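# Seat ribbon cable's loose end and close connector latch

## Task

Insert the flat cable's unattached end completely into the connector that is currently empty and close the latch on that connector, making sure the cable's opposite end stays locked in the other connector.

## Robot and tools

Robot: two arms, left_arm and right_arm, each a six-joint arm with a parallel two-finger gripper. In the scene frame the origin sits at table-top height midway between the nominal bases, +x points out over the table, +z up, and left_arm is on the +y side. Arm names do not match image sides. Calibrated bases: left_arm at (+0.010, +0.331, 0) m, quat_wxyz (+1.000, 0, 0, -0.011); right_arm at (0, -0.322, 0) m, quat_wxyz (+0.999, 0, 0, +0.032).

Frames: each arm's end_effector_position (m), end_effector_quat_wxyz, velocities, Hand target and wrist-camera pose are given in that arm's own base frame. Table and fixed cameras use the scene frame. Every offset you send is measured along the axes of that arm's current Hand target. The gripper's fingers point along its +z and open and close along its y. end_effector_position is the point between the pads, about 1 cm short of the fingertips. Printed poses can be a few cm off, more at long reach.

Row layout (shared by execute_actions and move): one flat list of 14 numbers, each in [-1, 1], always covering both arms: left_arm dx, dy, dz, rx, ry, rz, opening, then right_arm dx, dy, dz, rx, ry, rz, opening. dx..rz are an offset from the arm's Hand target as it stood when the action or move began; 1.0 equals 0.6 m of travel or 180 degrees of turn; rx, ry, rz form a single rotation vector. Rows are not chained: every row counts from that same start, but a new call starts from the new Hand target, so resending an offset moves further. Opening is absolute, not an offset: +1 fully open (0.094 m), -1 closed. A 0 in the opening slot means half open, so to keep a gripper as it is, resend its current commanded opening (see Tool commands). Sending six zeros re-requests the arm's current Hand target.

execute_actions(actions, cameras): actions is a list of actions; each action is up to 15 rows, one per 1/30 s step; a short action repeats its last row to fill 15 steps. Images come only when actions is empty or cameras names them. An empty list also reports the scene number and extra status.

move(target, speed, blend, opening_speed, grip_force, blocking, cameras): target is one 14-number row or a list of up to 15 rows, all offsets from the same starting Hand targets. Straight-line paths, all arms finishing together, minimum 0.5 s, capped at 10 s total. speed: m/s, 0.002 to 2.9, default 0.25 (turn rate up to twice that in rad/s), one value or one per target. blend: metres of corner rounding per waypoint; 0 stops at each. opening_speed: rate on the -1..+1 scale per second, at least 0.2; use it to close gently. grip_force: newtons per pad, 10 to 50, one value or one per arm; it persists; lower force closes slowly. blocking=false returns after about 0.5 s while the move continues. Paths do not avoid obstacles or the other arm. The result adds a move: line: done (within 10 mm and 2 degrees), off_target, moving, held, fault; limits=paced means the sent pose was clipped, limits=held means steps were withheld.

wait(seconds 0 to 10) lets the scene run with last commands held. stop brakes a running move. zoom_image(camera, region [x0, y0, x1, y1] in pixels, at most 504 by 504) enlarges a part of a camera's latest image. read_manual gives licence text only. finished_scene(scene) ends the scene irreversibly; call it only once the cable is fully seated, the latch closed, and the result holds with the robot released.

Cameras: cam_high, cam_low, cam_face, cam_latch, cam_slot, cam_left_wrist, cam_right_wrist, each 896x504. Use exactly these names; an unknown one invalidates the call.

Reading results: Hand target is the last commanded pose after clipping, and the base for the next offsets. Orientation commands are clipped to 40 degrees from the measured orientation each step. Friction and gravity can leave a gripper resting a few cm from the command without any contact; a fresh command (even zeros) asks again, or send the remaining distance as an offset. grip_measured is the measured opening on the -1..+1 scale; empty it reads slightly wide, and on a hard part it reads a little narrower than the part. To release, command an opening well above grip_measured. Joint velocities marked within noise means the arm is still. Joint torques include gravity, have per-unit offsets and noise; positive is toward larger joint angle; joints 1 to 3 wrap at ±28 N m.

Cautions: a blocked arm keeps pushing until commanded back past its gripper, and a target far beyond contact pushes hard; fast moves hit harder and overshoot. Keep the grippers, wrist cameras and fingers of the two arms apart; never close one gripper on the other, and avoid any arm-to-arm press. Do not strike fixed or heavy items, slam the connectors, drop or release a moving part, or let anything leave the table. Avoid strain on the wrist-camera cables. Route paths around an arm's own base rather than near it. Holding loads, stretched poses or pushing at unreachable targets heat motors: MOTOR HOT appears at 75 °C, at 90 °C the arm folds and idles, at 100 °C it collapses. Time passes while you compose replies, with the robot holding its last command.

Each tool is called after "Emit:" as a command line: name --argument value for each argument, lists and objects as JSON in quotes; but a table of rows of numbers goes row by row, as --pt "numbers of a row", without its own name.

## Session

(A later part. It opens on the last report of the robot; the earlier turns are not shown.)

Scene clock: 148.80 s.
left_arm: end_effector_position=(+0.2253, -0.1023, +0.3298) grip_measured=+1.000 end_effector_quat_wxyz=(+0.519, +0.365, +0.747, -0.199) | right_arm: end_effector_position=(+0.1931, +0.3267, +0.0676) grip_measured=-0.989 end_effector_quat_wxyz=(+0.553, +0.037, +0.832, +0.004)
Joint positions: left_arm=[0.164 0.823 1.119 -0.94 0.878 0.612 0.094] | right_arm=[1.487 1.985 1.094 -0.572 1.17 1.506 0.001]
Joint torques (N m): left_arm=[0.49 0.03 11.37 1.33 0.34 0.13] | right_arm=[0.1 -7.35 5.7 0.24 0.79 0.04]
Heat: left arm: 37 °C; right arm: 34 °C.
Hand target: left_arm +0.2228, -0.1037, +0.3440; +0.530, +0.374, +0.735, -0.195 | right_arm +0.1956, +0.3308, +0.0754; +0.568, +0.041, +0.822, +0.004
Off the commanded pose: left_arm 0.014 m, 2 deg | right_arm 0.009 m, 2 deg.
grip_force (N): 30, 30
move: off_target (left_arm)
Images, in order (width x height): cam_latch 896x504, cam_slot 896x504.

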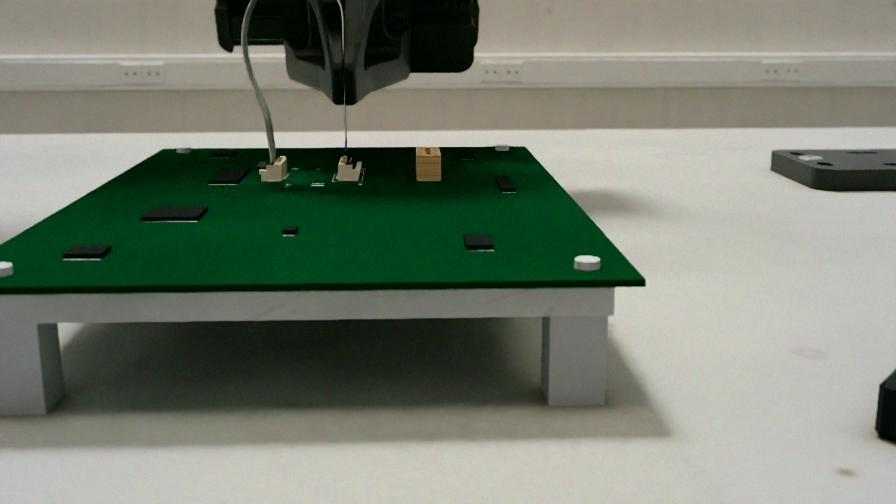

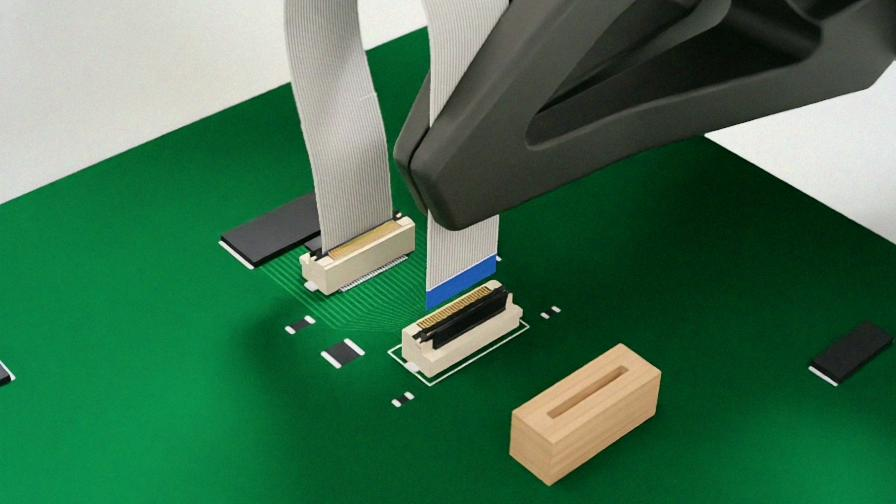

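Emit:
move --target '[0,0,0,0,0,0,1,0.0006,0.0021,0.0009,0,0,0,-1]' --speed 0.02 --cameras '["cam_latch","cam_slot"]'

Emit:
zoom_image --camera "cam_slot" --region '[390, 240, 530, 380]'

Emit:
zoom_image --camera "cam_latch" --region '[320, 110, 380, 186]'

Scene clock: 155.30 s.
left_arm: end_effector_position=(+0.2253, -0.1023, +0.3298) grip_measured=+1.000 end_effector_quat_wxyz=(+0.519, +0.365, +0.747, -0.199) | right_arm: end_effector_position=(+0.1933, +0.3288, +0.0692) grip_measured=-0.989 end_effector_quat_wxyz=(+0.553, +0.039, +0.832, +0.006)
Joint positions: left_arm=[0.164 0.823 1.119 -0.94 0.878 0.612 0.094] | right_arm=[1.487 1.985 1.101 -0.573 1.17 1.504 0.001]
Joint torques (N m): left_arm=[0.53 0.23 11.32 1.32 0.34 0.14] | right_arm=[0.02 -7.08 5.53 0.28 0.79 0.04]
Heat: left arm: 37 °C; right arm: 34 °C.
Hand target: left_arm +0.2228, -0.1037, +0.3440; +0.530, +0.374, +0.735, -0.195 | right_arm +0.1960, +0.3321, +0.0749; +0.568, +0.041, +0.822, +0.004
Off the commanded pose: left_arm 0.014 m, 2 deg | right_arm 0.007 m, 2 deg.
grip_force (N): 30, 30
move: off_target (left_arm)
Images, in order (width x height): cam_latch 896x504, cam_slot 896x504.

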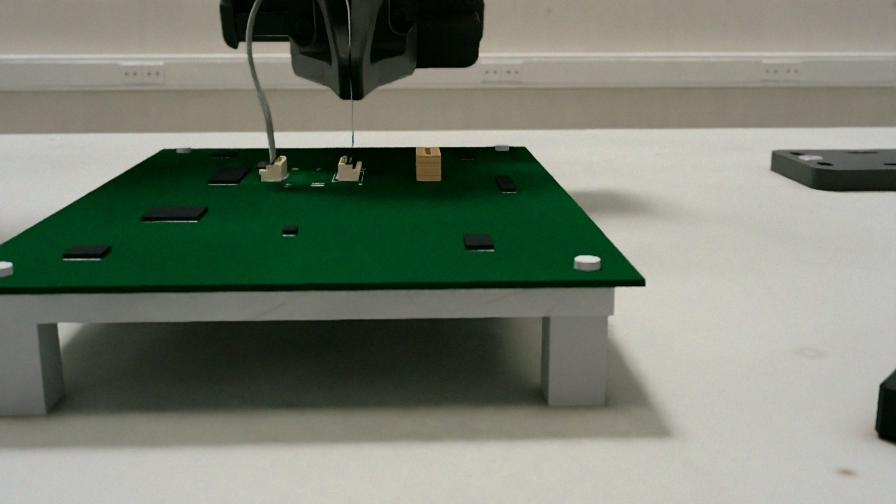

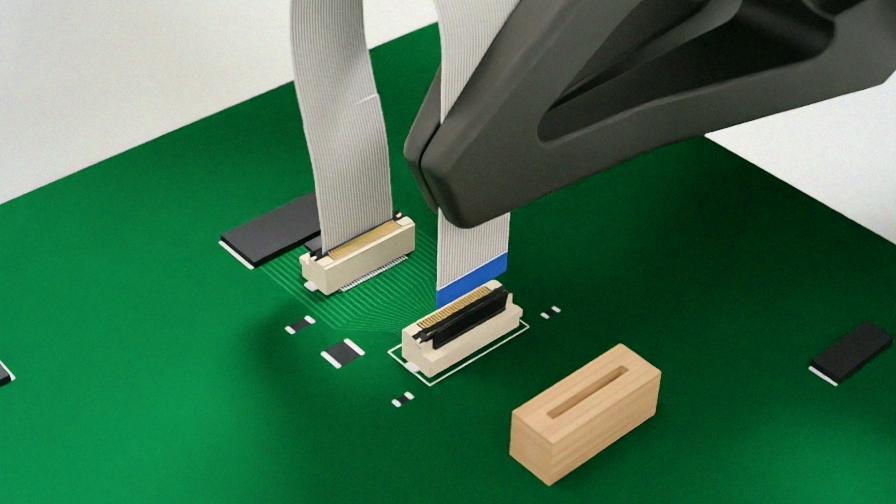

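Scaled by 3.600 from the camera's 896x504 image, which has a finer 1280x720 frame.

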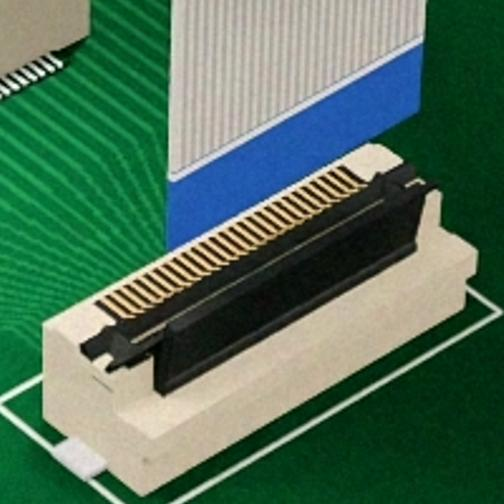

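Scaled by 6.632 from the camera's 896x504 image, which has a finer 1280x720 frame.

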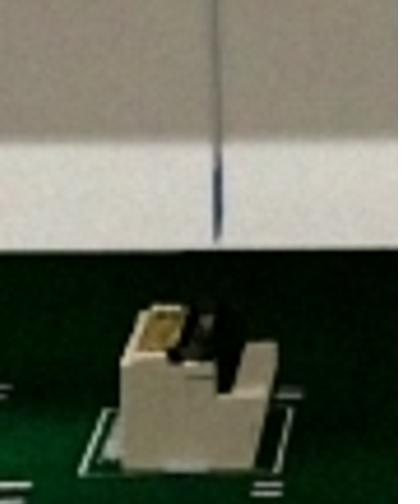

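Emit:
move --target '[0,0,0,0,0,0,1,0.0011,-0.0009,0.0060,0,0,0,-1]' --speed 0.02 --cameras '["cam_latch","cam_slot"]'

Emit:
zoom_image --camera "cam_slot" --region '[390, 250, 530, 390]'

Emit:
zoom_image --camera "cam_latch" --region '[320, 110, 380, 186]'

Scene clock: 159.57 s.
left_arm: end_effector_position=(+0.2253, -0.1023, +0.3298) grip_measured=+1.000 end_effector_quat_wxyz=(+0.519, +0.365, +0.747, -0.199) | right_arm: end_effector_position=(+0.1933, +0.3288, +0.0692) grip_measured=-0.989 end_effector_quat_wxyz=(+0.553, +0.031, +0.832, +0.001)
Joint positions: left_arm=[0.164 0.823 1.119 -0.94 0.878 0.612 0.094] | right_arm=[1.487 1.985 1.101 -0.573 1.17 1.485 0.001]
Joint torques (N m): left_arm=[0.61 0.31 11.36 1.31 0.33 0.12] | right_arm=[-0.77 -7.05 4.72 0.53 0.78 0.05]
Heat: left arm: 38 °C; right arm: 34 °C.
Hand target: left_arm +0.2228, -0.1037, +0.3440; +0.530, +0.374, +0.735, -0.195 | right_arm +0.1991, +0.3314, +0.0730; +0.568, +0.041, +0.822, +0.004
Off the commanded pose: left_arm 0.014 m, 2 deg | right_arm 0.007 m, 2 deg.
grip_force (N): 30, 30
move: off_target (left_arm)
Images, in order (width x height): cam_latch 896x504, cam_slot 896x504.

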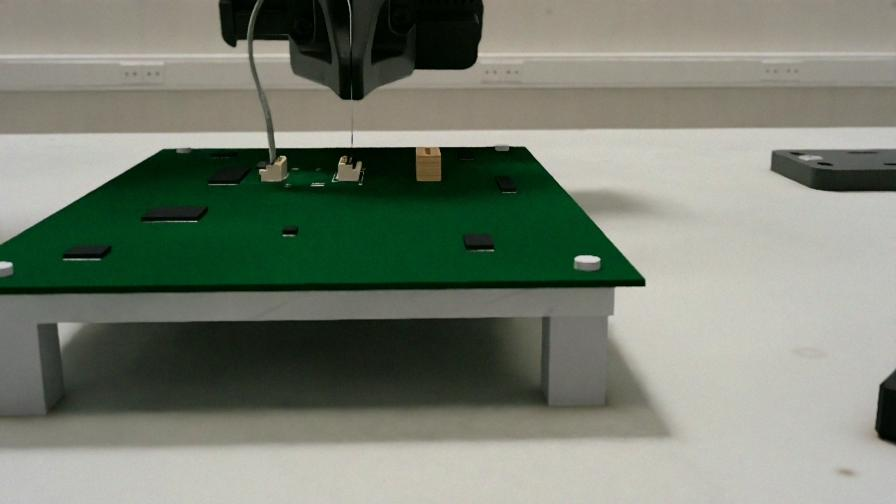

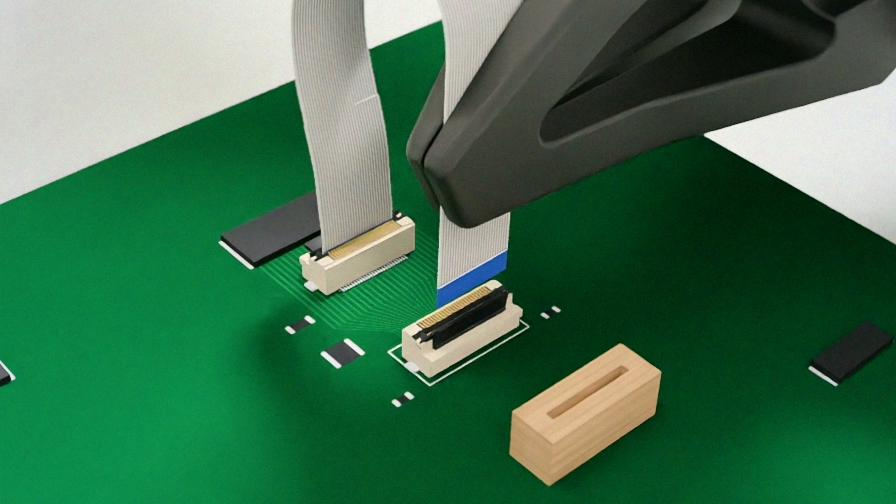

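Scaled by 3.600 from the camera's 896x504 image, which has a finer 1280x720 frame.

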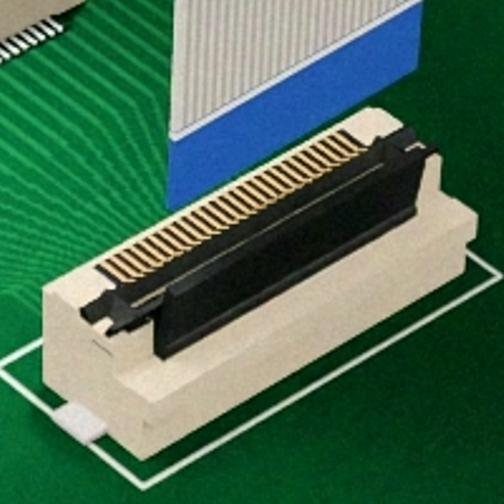

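Scaled by 6.632 from the camera's 896x504 image, which has a finer 1280x720 frame.

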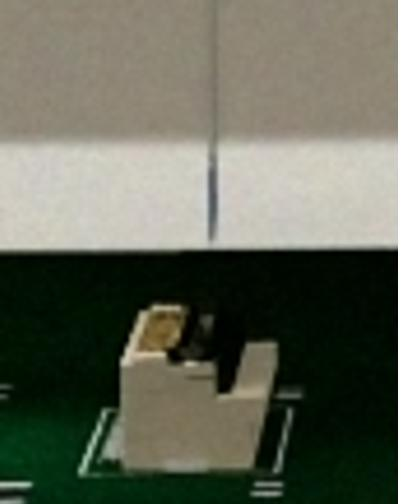

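Emit:
move --target '[0,0,0,0,0,0,1,0.0044,-0.0007,0.0024,0.0041,-0.0002,0.0016,-1]' --speed 0.02 --cameras '["cam_latch","cam_slot"]'

Emit:
zoom_image --camera "cam_slot" --region '[390, 250, 530, 390]'

Emit:
zoom_image --camera "cam_latch" --region '[320, 110, 380, 186]'

Scene clock: 164.30 s.
left_arm: end_effector_position=(+0.2253, -0.1023, +0.3298) grip_measured=+1.000 end_effector_quat_wxyz=(+0.519, +0.365, +0.747, -0.199) | right_arm: end_effector_position=(+0.1944, +0.3286, +0.0645) grip_measured=-0.989 end_effector_quat_wxyz=(+0.554, +0.035, +0.832, -0.001)
Joint positions: left_arm=[0.164 0.823 1.119 -0.94 0.878 0.612 0.094] | right_arm=[1.484 2.003 1.106 -0.573 1.171 1.502 0.001]
Joint torques (N m): left_arm=[0.53 0.27 11.47 1.33 0.32 0.13] | right_arm=[-0.59 -7.16 5.44 0.29 0.79 0.15]
Heat: left arm: 38 °C; right arm: 34 °C.
Hand target: left_arm +0.2228, -0.1037, +0.3440; +0.530, +0.374, +0.735, -0.195 | right_arm +0.1995, +0.3311, +0.0700; +0.568, +0.047, +0.822, +0.000
Off the commanded pose: left_arm 0.014 m, 2 deg | right_arm 0.008 m, 2 deg.
grip_force (N): 30, 30
move: off_target (left_arm)
Images, in order (width x height): cam_latch 896x504, cam_slot 896x504.

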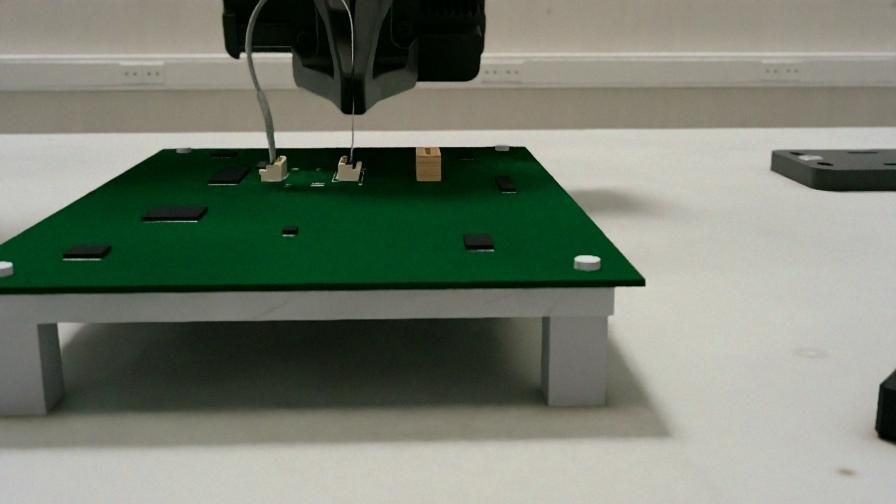

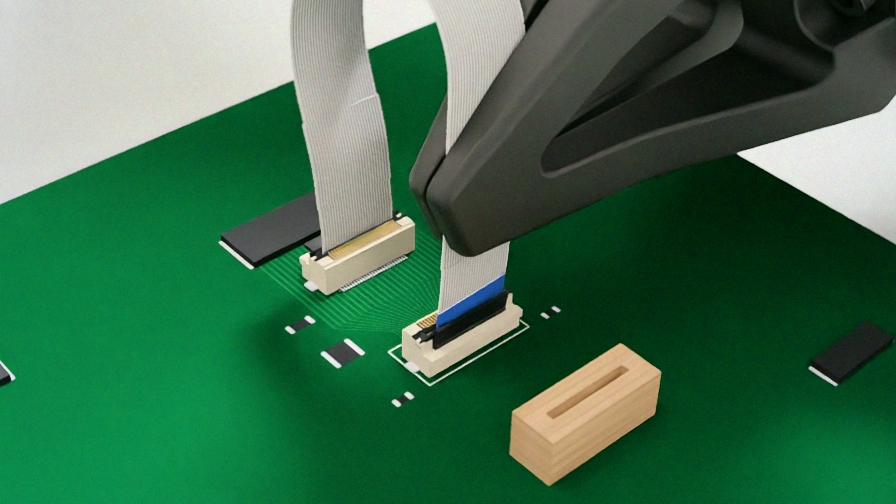

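Scaled by 3.600 from the camera's 896x504 image, which has a finer 1280x720 frame.

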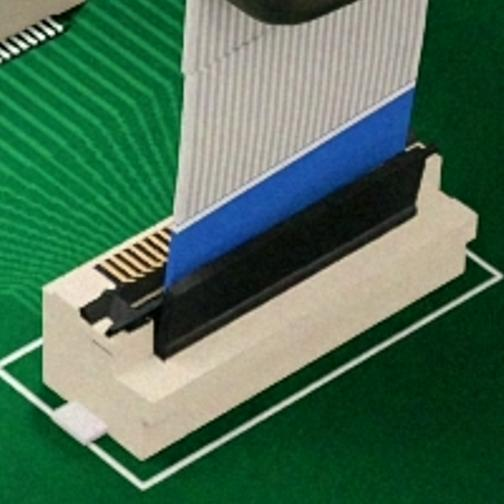

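Scaled by 6.632 from the camera's 896x504 image, which has a finer 1280x720 frame.

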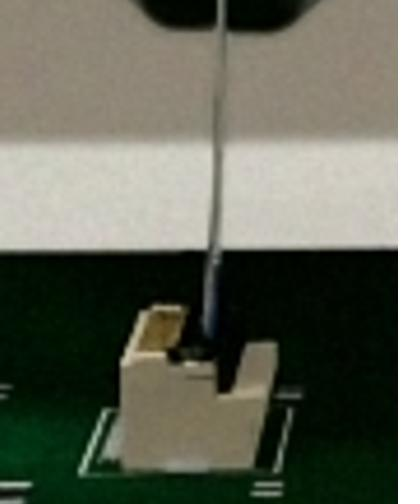

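Emit:
move --target '[0,0,0,0,0,0,1,-0.0011,0.0002,0.0028,0,0,0,-1]' --speed 0.02 --cameras '["cam_latch","cam_slot"]'

Emit:
zoom_image --camera "cam_slot" --region '[390, 250, 530, 390]'

Emit:
zoom_image --camera "cam_latch" --region '[320, 110, 380, 186]'

Scene clock: 168.80 s.
left_arm: end_effector_position=(+0.2253, -0.1023, +0.3298) grip_measured=+1.000 end_effector_quat_wxyz=(+0.519, +0.365, +0.747, -0.199) | right_arm: end_effector_position=(+0.1958, +0.3277, +0.0645) grip_measured=-0.989 end_effector_quat_wxyz=(+0.554, +0.037, +0.832, -0.002)
Joint positions: left_arm=[0.164 0.823 1.119 -0.94 0.878 0.612 0.094] | right_arm=[1.48 2.003 1.106 -0.573 1.171 1.503 0.001]
Joint torques (N m): left_arm=[0.58 0.02 11.29 1.34 0.33 0.13] | right_arm=[-0.68 -7.24 5.29 0.39 0.78 0.05]
Heat: left arm: 38 °C; right arm: 33 °C.
Hand target: left_arm +0.2228, -0.1037, +0.3440; +0.530, +0.374, +0.735, -0.195 | right_arm +0.2013, +0.3311, +0.0700; +0.568, +0.047, +0.822, +0.000
Off the commanded pose: left_arm 0.014 m, 2 deg | right_arm 0.008 m, 2 deg.
grip_force (N): 30, 30
move: off_target (left_arm)
Images, in order (width x height): cam_latch 896x504, cam_slot 896x504.

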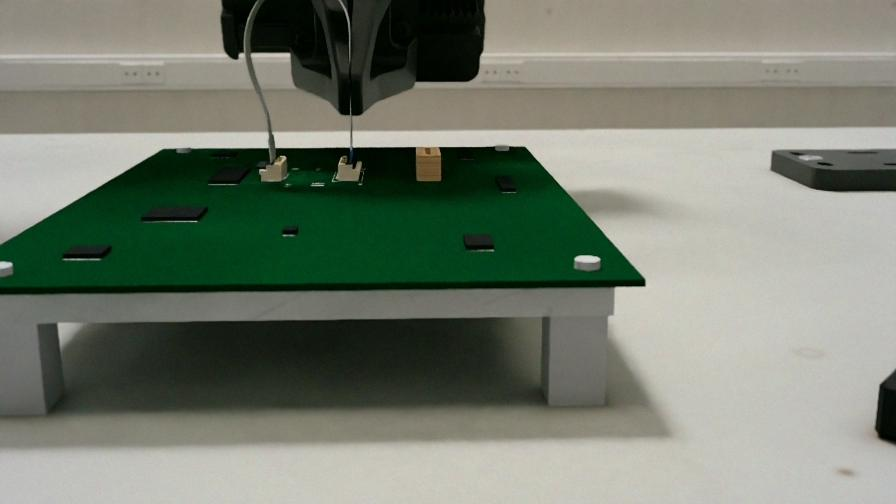

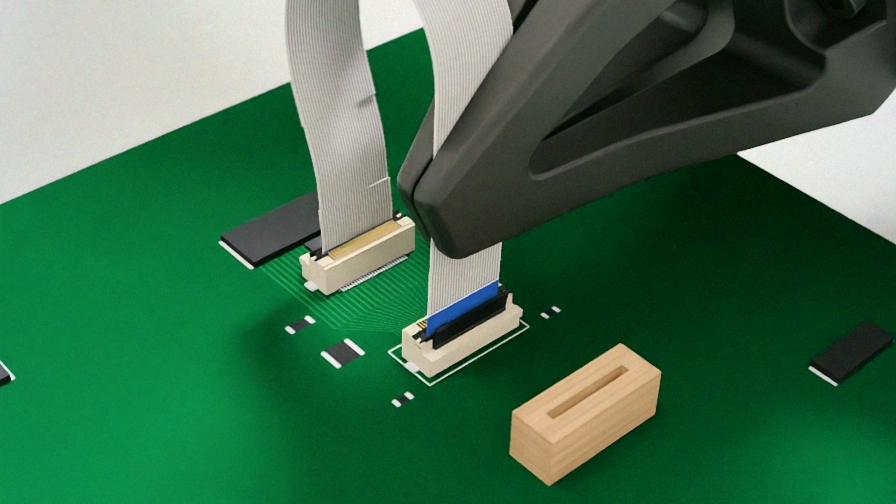

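Scaled by 3.600 from the camera's 896x504 image, which has a finer 1280x720 frame.

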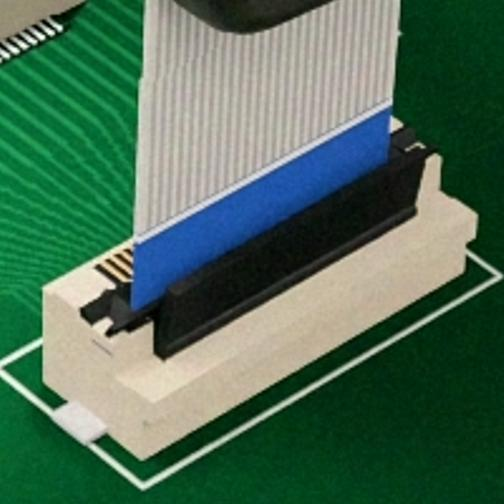

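Scaled by 6.632 from the camera's 896x504 image, which has a finer 1280x720 frame.

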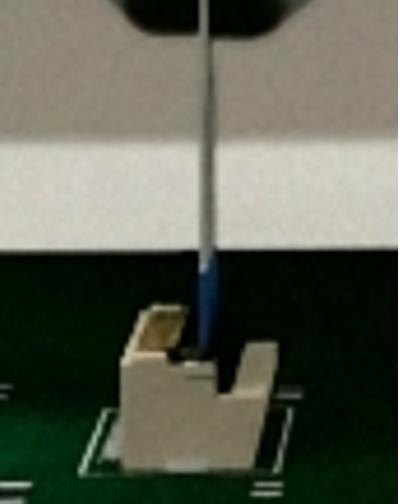

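Emit:
move --target '[0,0,0,0,0,0,1,0.0026,-0.0001,0.0005,0,0,0,-1]' --speed 0.02 --cameras '["cam_latch","cam_slot"]'

Emit:
zoom_image --camera "cam_slot" --region '[390, 250, 530, 390]'

Emit:
zoom_image --camera "cam_latch" --region '[320, 110, 380, 186]'

Scene clock: 170.97 s.
left_arm: end_effector_position=(+0.2253, -0.1023, +0.3298) grip_measured=+1.000 end_effector_quat_wxyz=(+0.519, +0.365, +0.747, -0.199) | right_arm: end_effector_position=(+0.1959, +0.3276, +0.0642) grip_measured=-0.989 end_effector_quat_wxyz=(+0.554, +0.037, +0.832, -0.003)
Joint positions: left_arm=[0.164 0.823 1.119 -0.94 0.878 0.612 0.094] | right_arm=[1.48 2.005 1.106 -0.573 1.172 1.503 0.001]
Joint torques (N m): left_arm=[0.66 0.09 11.55 1.3 0.29 0.14] | right_arm=[-0.61 -7.04 5.16 0.42 0.77 0.07]
Heat: left arm: 38 °C; right arm: 33 °C.
Hand target: left_arm +0.2228, -0.1037, +0.3440; +0.530, +0.374, +0.735, -0.195 | right_arm +0.2010, +0.3311, +0.0685; +0.568, +0.047, +0.822, +0.000
Off the commanded pose: left_arm 0.014 m, 2 deg | right_arm 0.008 m, 2 deg.
grip_force (N): 30, 30
move: off_target (left_arm)
Images, in order (width x height): cam_latch 896x504, cam_slot 896x504.

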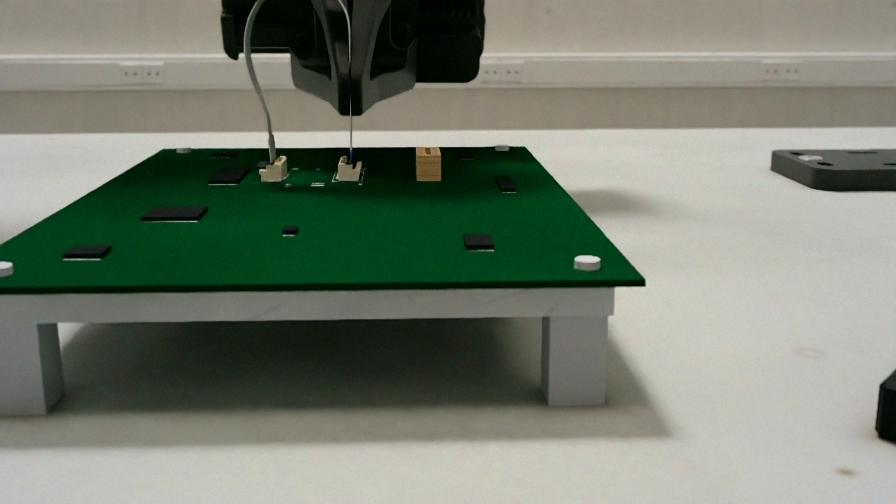

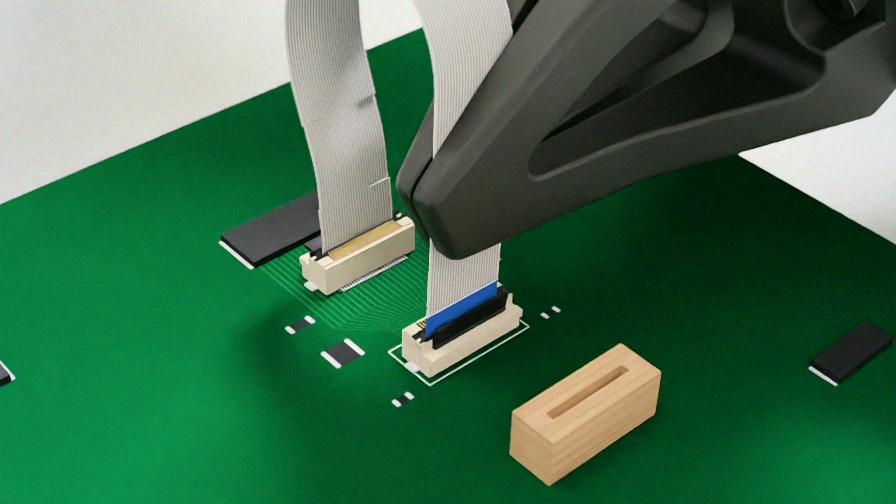

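Scaled by 3.600 from the camera's 896x504 image, which has a finer 1280x720 frame.

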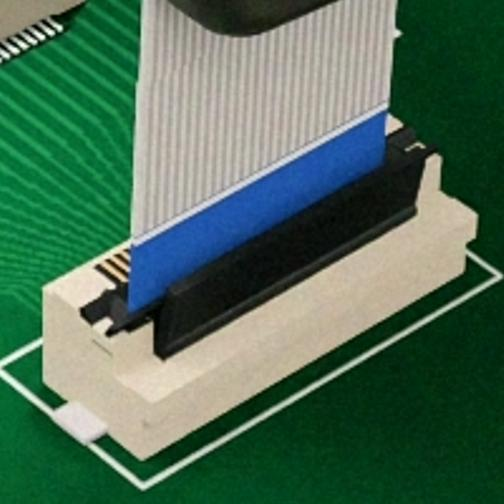

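Scaled by 6.632 from the camera's 896x504 image, which has a finer 1280x720 frame.

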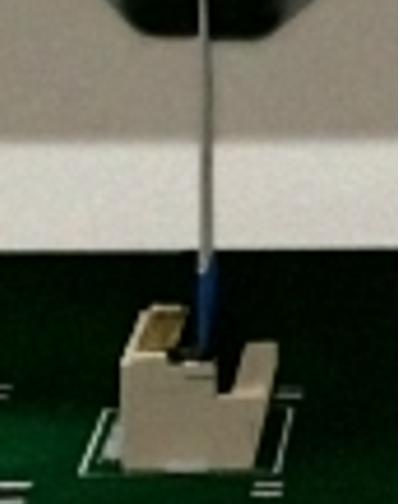

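Emit:
move --target '[0,0,0,0,0,0,1,0.0022,-0.0002,-0.0017,0,0.008,0,-1]' --speed 0.02 --cameras '["cam_latch","cam_slot"]'

Emit:
zoom_image --camera "cam_slot" --region '[390, 250, 530, 390]'

Emit:
zoom_image --camera "cam_latch" --region '[320, 110, 380, 186]'

Scene clock: 173.40 s.
left_arm: end_effector_position=(+0.2253, -0.1023, +0.3298) grip_measured=+1.000 end_effector_quat_wxyz=(+0.519, +0.365, +0.747, -0.199) | right_arm: end_effector_position=(+0.1958, +0.3277, +0.0640) grip_measured=-0.989 end_effector_quat_wxyz=(+0.553, +0.037, +0.832, -0.003)
Joint positions: left_arm=[0.164 0.823 1.119 -0.94 0.878 0.612 0.094] | right_arm=[1.48 2.005 1.106 -0.573 1.171 1.503 0.001]
Joint torques (N m): left_arm=[0.58 0.34 11.41 1.32 0.36 0.11] | right_arm=[-0.69 -7.62 5.49 0.3 0.56 0.08]
Heat: left arm: 38 °C; right arm: 33 °C.
Hand target: left_arm +0.2228, -0.1037, +0.3440; +0.530, +0.374, +0.735, -0.195 | right_arm +0.1996, +0.3312, +0.0675; +0.557, +0.047, +0.829, +0.000
Off the commanded pose: left_arm 0.014 m, 2 deg | right_arm 0.006 m, 1 deg.
grip_force (N): 30, 30
move: off_target (left_arm)
Images, in order (width x height): cam_latch 896x504, cam_slot 896x504.

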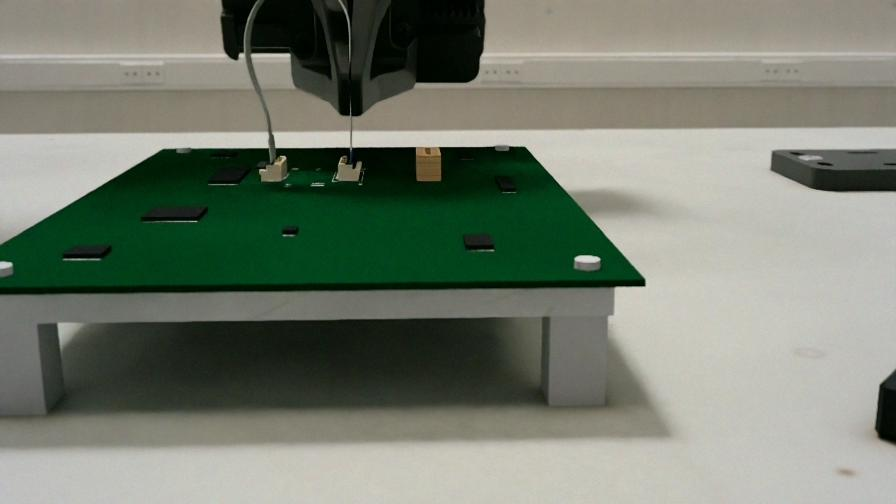

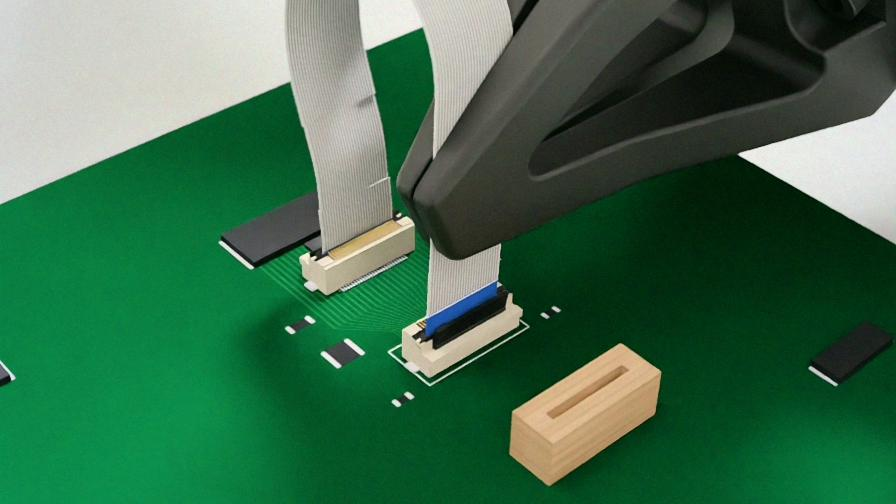

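Scaled by 3.600 from the camera's 896x504 image, which has a finer 1280x720 frame.

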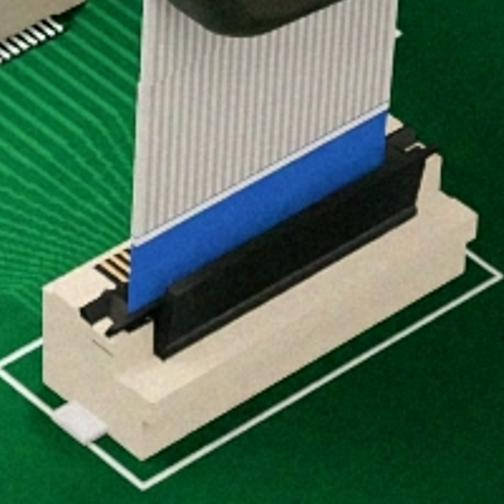

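Scaled by 6.632 from the camera's 896x504 image, which has a finer 1280x720 frame.

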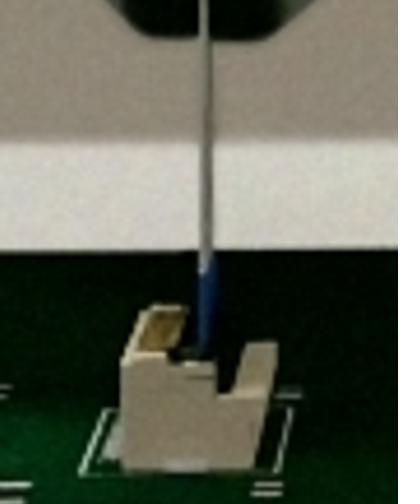

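Emit:
move --target '[0,0,0,0,0,0,1,0.0025,-0.0005,-0.0062,0,0.006,0,-1]' --speed 0.03 --cameras '["cam_slot","cam_latch"]'

Emit:
zoom_image --camera "cam_slot" --region '[390, 250, 530, 390]'

Emit:
zoom_image --camera "cam_latch" --region '[320, 110, 380, 186]'

Scene clock: 181.27 s.
left_arm: end_effector_position=(+0.2253, -0.1023, +0.3298) grip_measured=+1.000 end_effector_quat_wxyz=(+0.519, +0.365, +0.747, -0.199) | right_arm: end_effector_position=(+0.1939, +0.3278, +0.0615) grip_measured=-0.989 end_effector_quat_wxyz=(+0.543, +0.039, +0.839, -0.003)
Joint positions: left_arm=[0.164 0.823 1.119 -0.94 0.878 0.612 0.094] | right_arm=[1.48 2.005 1.115 -0.595 1.146 1.516 0.001]
Joint torques (N m): left_arm=[0.57 0.24 11.33 1.31 0.29 0.15] | right_arm=[-0.01 -7.99 5.44 0.19 0.62 0.17]
Heat: left arm: 38 °C; right arm: 33 °C.
Hand target: left_arm +0.2228, -0.1037, +0.3440; +0.530, +0.374, +0.735, -0.195 | right_arm +0.1956, +0.3313, +0.0676; +0.550, +0.047, +0.834, +0.001
Off the commanded pose: left_arm 0.014 m, 2 deg | right_arm 0.007 m, 1 deg.
grip_force (N): 30, 30
move: off_target (left_arm)
Images, in order (width x height): cam_latch 896x504, cam_slot 896x504.

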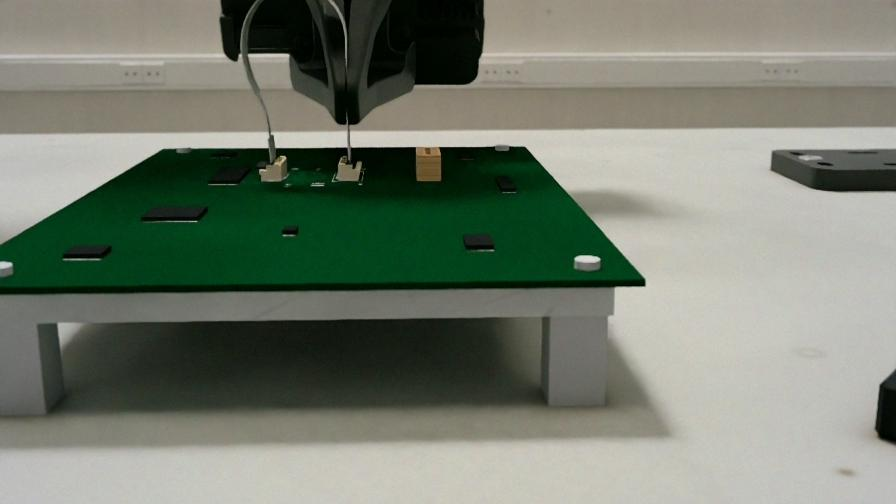

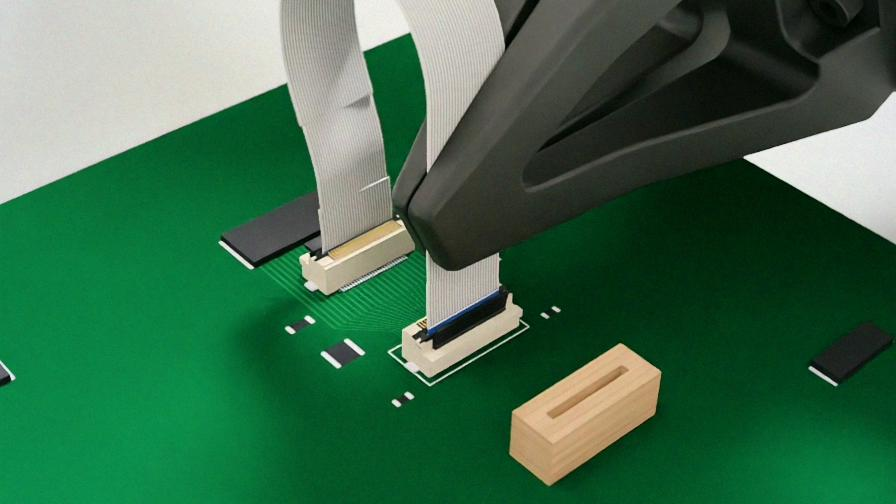

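Scaled by 3.600 from the camera's 896x504 image, which has a finer 1280x720 frame.

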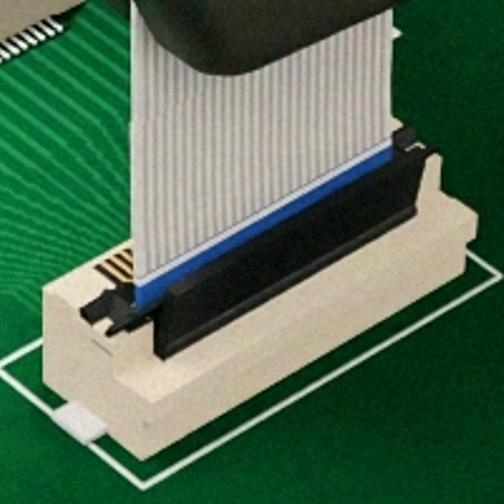

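Scaled by 6.632 from the camera's 896x504 image, which has a finer 1280x720 frame.

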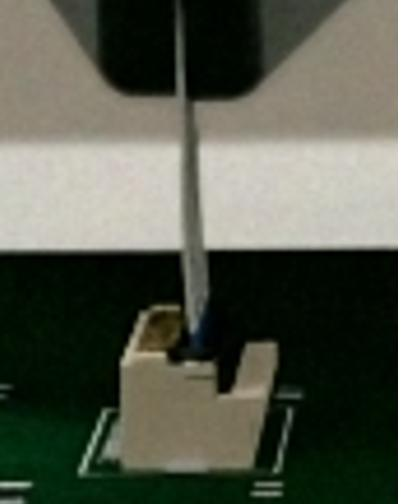

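Emit:
zoom_image --camera "cam_slot" --region '[410, 270, 510, 360]'

Emit:
zoom_image --camera "cam_latch" --region '[332, 140, 368, 186]'

Scaled by 5.040 from the camera's 896x504 image, which has a finer 1280x720 frame.

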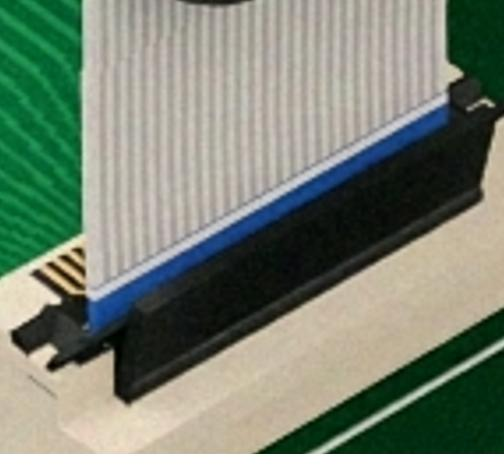

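Scaled by 10.957 from the camera's 896x504 image, which has a finer 1280x720 frame.

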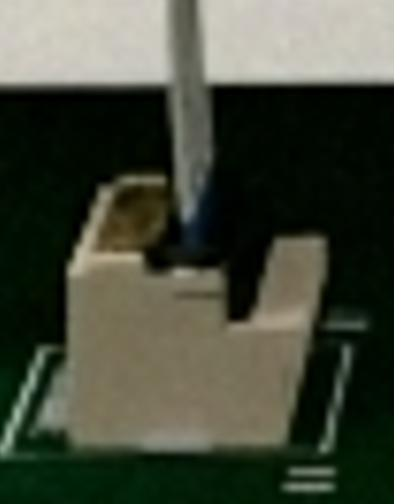

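Emit:
move --target '[0,0,0,0,0,0,1,0.0031,-0.0002,0.0013,0,0,0,-1]' --speed 0.03 --cameras '["cam_slot","cam_latch"]'

Emit:
zoom_image --camera "cam_slot" --region '[410, 270, 510, 360]'

Emit:
zoom_image --camera "cam_latch" --region '[320, 110, 380, 186]'

Scene clock: 188.47 s.
left_arm: end_effector_position=(+0.2253, -0.1023, +0.3298) grip_measured=+1.000 end_effector_quat_wxyz=(+0.519, +0.365, +0.747, -0.199) | right_arm: end_effector_position=(+0.1939, +0.3277, +0.0615) grip_measured=-0.989 end_effector_quat_wxyz=(+0.543, +0.039, +0.839, -0.003)
Joint positions: left_arm=[0.164 0.823 1.119 -0.94 0.878 0.612 0.094] | right_arm=[1.48 2.005 1.115 -0.595 1.146 1.517 0.001]
Joint torques (N m): left_arm=[0.61 0.16 11.4 1.34 0.3 0.11] | right_arm=[-0.01 -7.66 5.23 0.25 0.62 0.16]
Heat: left arm: 38 °C; right arm: 34 °C.
Hand target: left_arm +0.2228, -0.1037, +0.3440; +0.530, +0.374, +0.735, -0.195 | right_arm +0.1955, +0.3312, +0.0656; +0.550, +0.047, +0.834, +0.001
Off the commanded pose: left_arm 0.014 m, 2 deg | right_arm 0.006 m, 1 deg.
grip_force (N): 30, 30
move: off_target (left_arm)
Images, in order (width x height): cam_latch 896x504, cam_slot 896x504.

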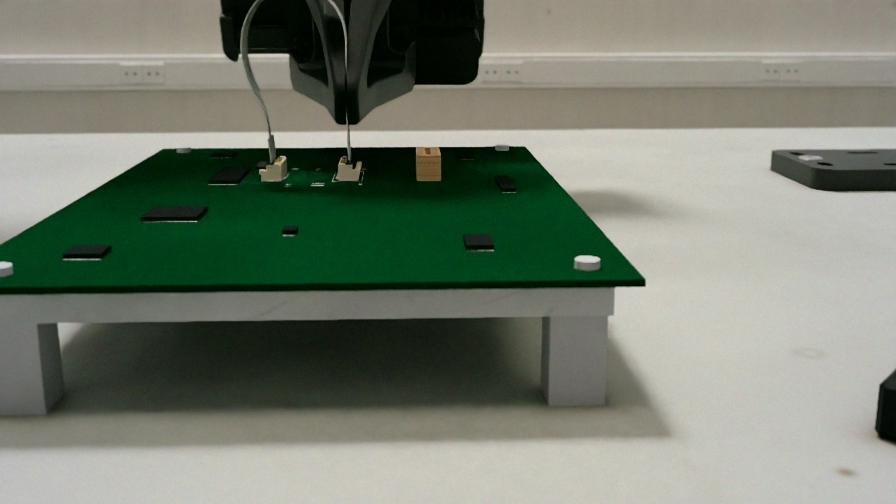

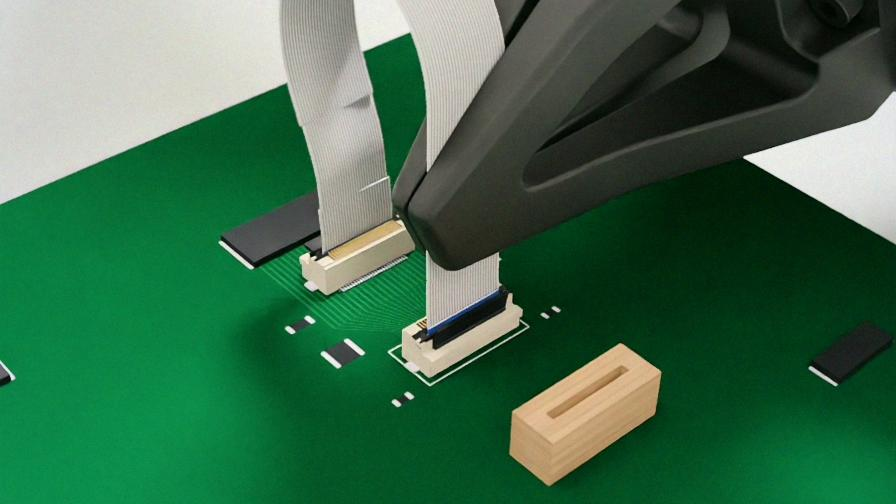

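Scaled by 5.040 from the camera's 896x504 image, which has a finer 1280x720 frame.

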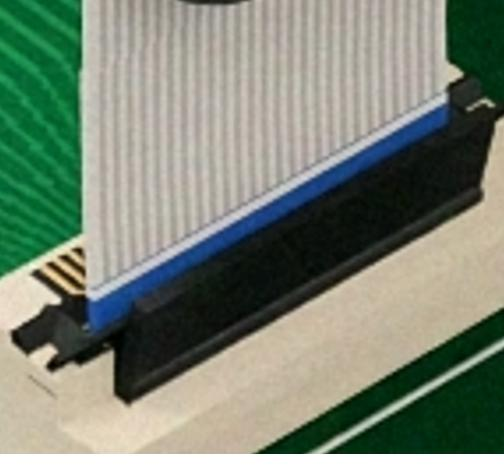

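Scaled by 6.632 from the camera's 896x504 image, which has a finer 1280x720 frame.

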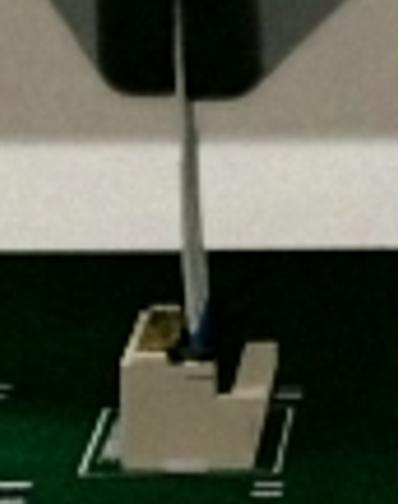

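Emit:
move --target '[0,0,0,0,0,0,1,0.0047,0.0014,0.0020,0,0,0,-1]' --speed 0.03 --cameras '["cam_slot","cam_latch"]'

Emit:
zoom_image --camera "cam_slot" --region '[410, 270, 510, 360]'

Emit:
zoom_image --camera "cam_latch" --region '[320, 110, 380, 186]'

Scene clock: 191.17 s.
left_arm: end_effector_position=(+0.2253, -0.1023, +0.3298) grip_measured=+1.000 end_effector_quat_wxyz=(+0.519, +0.365, +0.747, -0.199) | right_arm: end_effector_position=(+0.1939, +0.3276, +0.0605) grip_measured=-0.989 end_effector_quat_wxyz=(+0.543, +0.038, +0.839, -0.004)
Joint positions: left_arm=[0.164 0.823 1.119 -0.94 0.878 0.612 0.094] | right_arm=[1.48 2.008 1.115 -0.595 1.146 1.518 0.001]
Joint torques (N m): left_arm=[0.55 0.18 11.45 1.32 0.34 0.11] | right_arm=[0.01 -7.16 5.33 0.32 0.62 0.14]
Heat: left arm: 38 °C; right arm: 34 °C.
Hand target: left_arm +0.2228, -0.1037, +0.3440; +0.530, +0.374, +0.735, -0.195 | right_arm +0.1956, +0.3322, +0.0626; +0.550, +0.047, +0.834, +0.001
Off the commanded pose: left_arm 0.014 m, 2 deg | right_arm 0.005 m, 2 deg.
grip_force (N): 30, 30
move: off_target (left_arm)
Images, in order (width x height): cam_latch 896x504, cam_slot 896x504.

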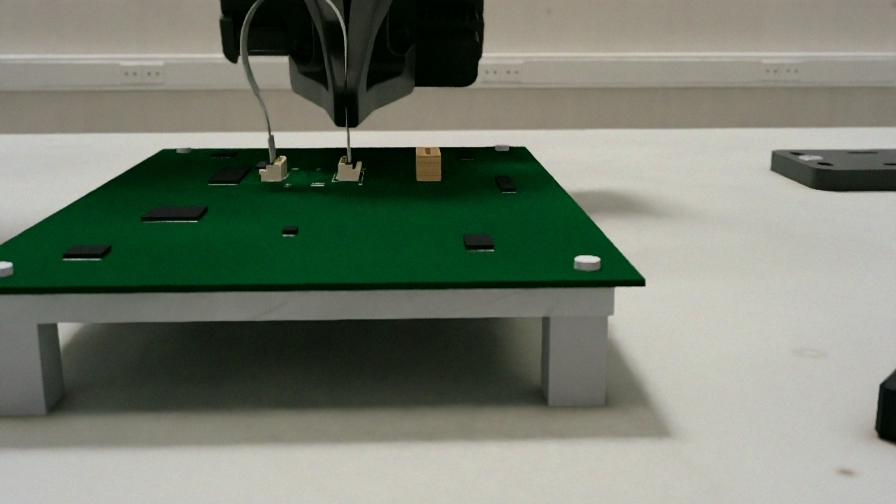

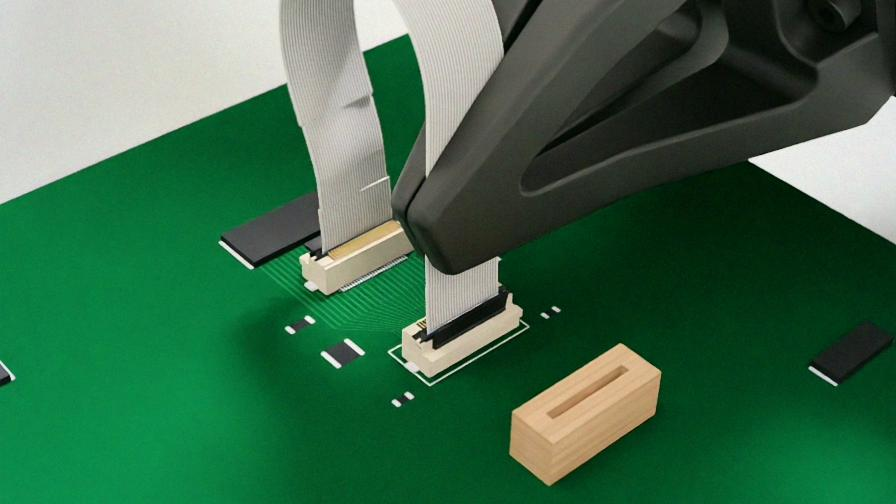

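Scaled by 5.040 from the camera's 896x504 image, which has a finer 1280x720 frame.

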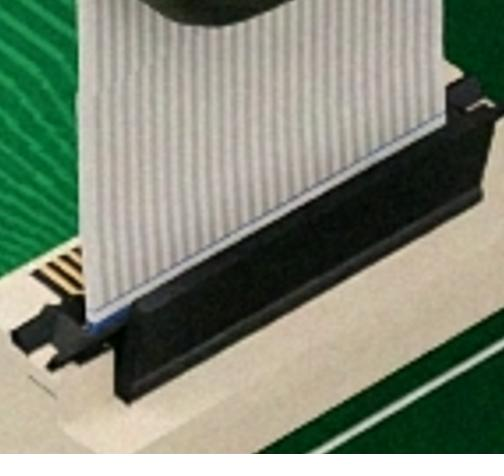

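Scaled by 6.632 from the camera's 896x504 image, which has a finer 1280x720 frame.

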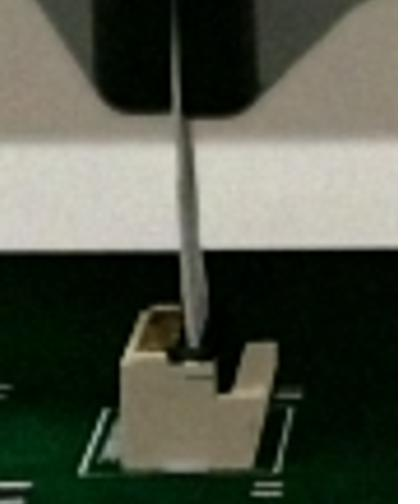

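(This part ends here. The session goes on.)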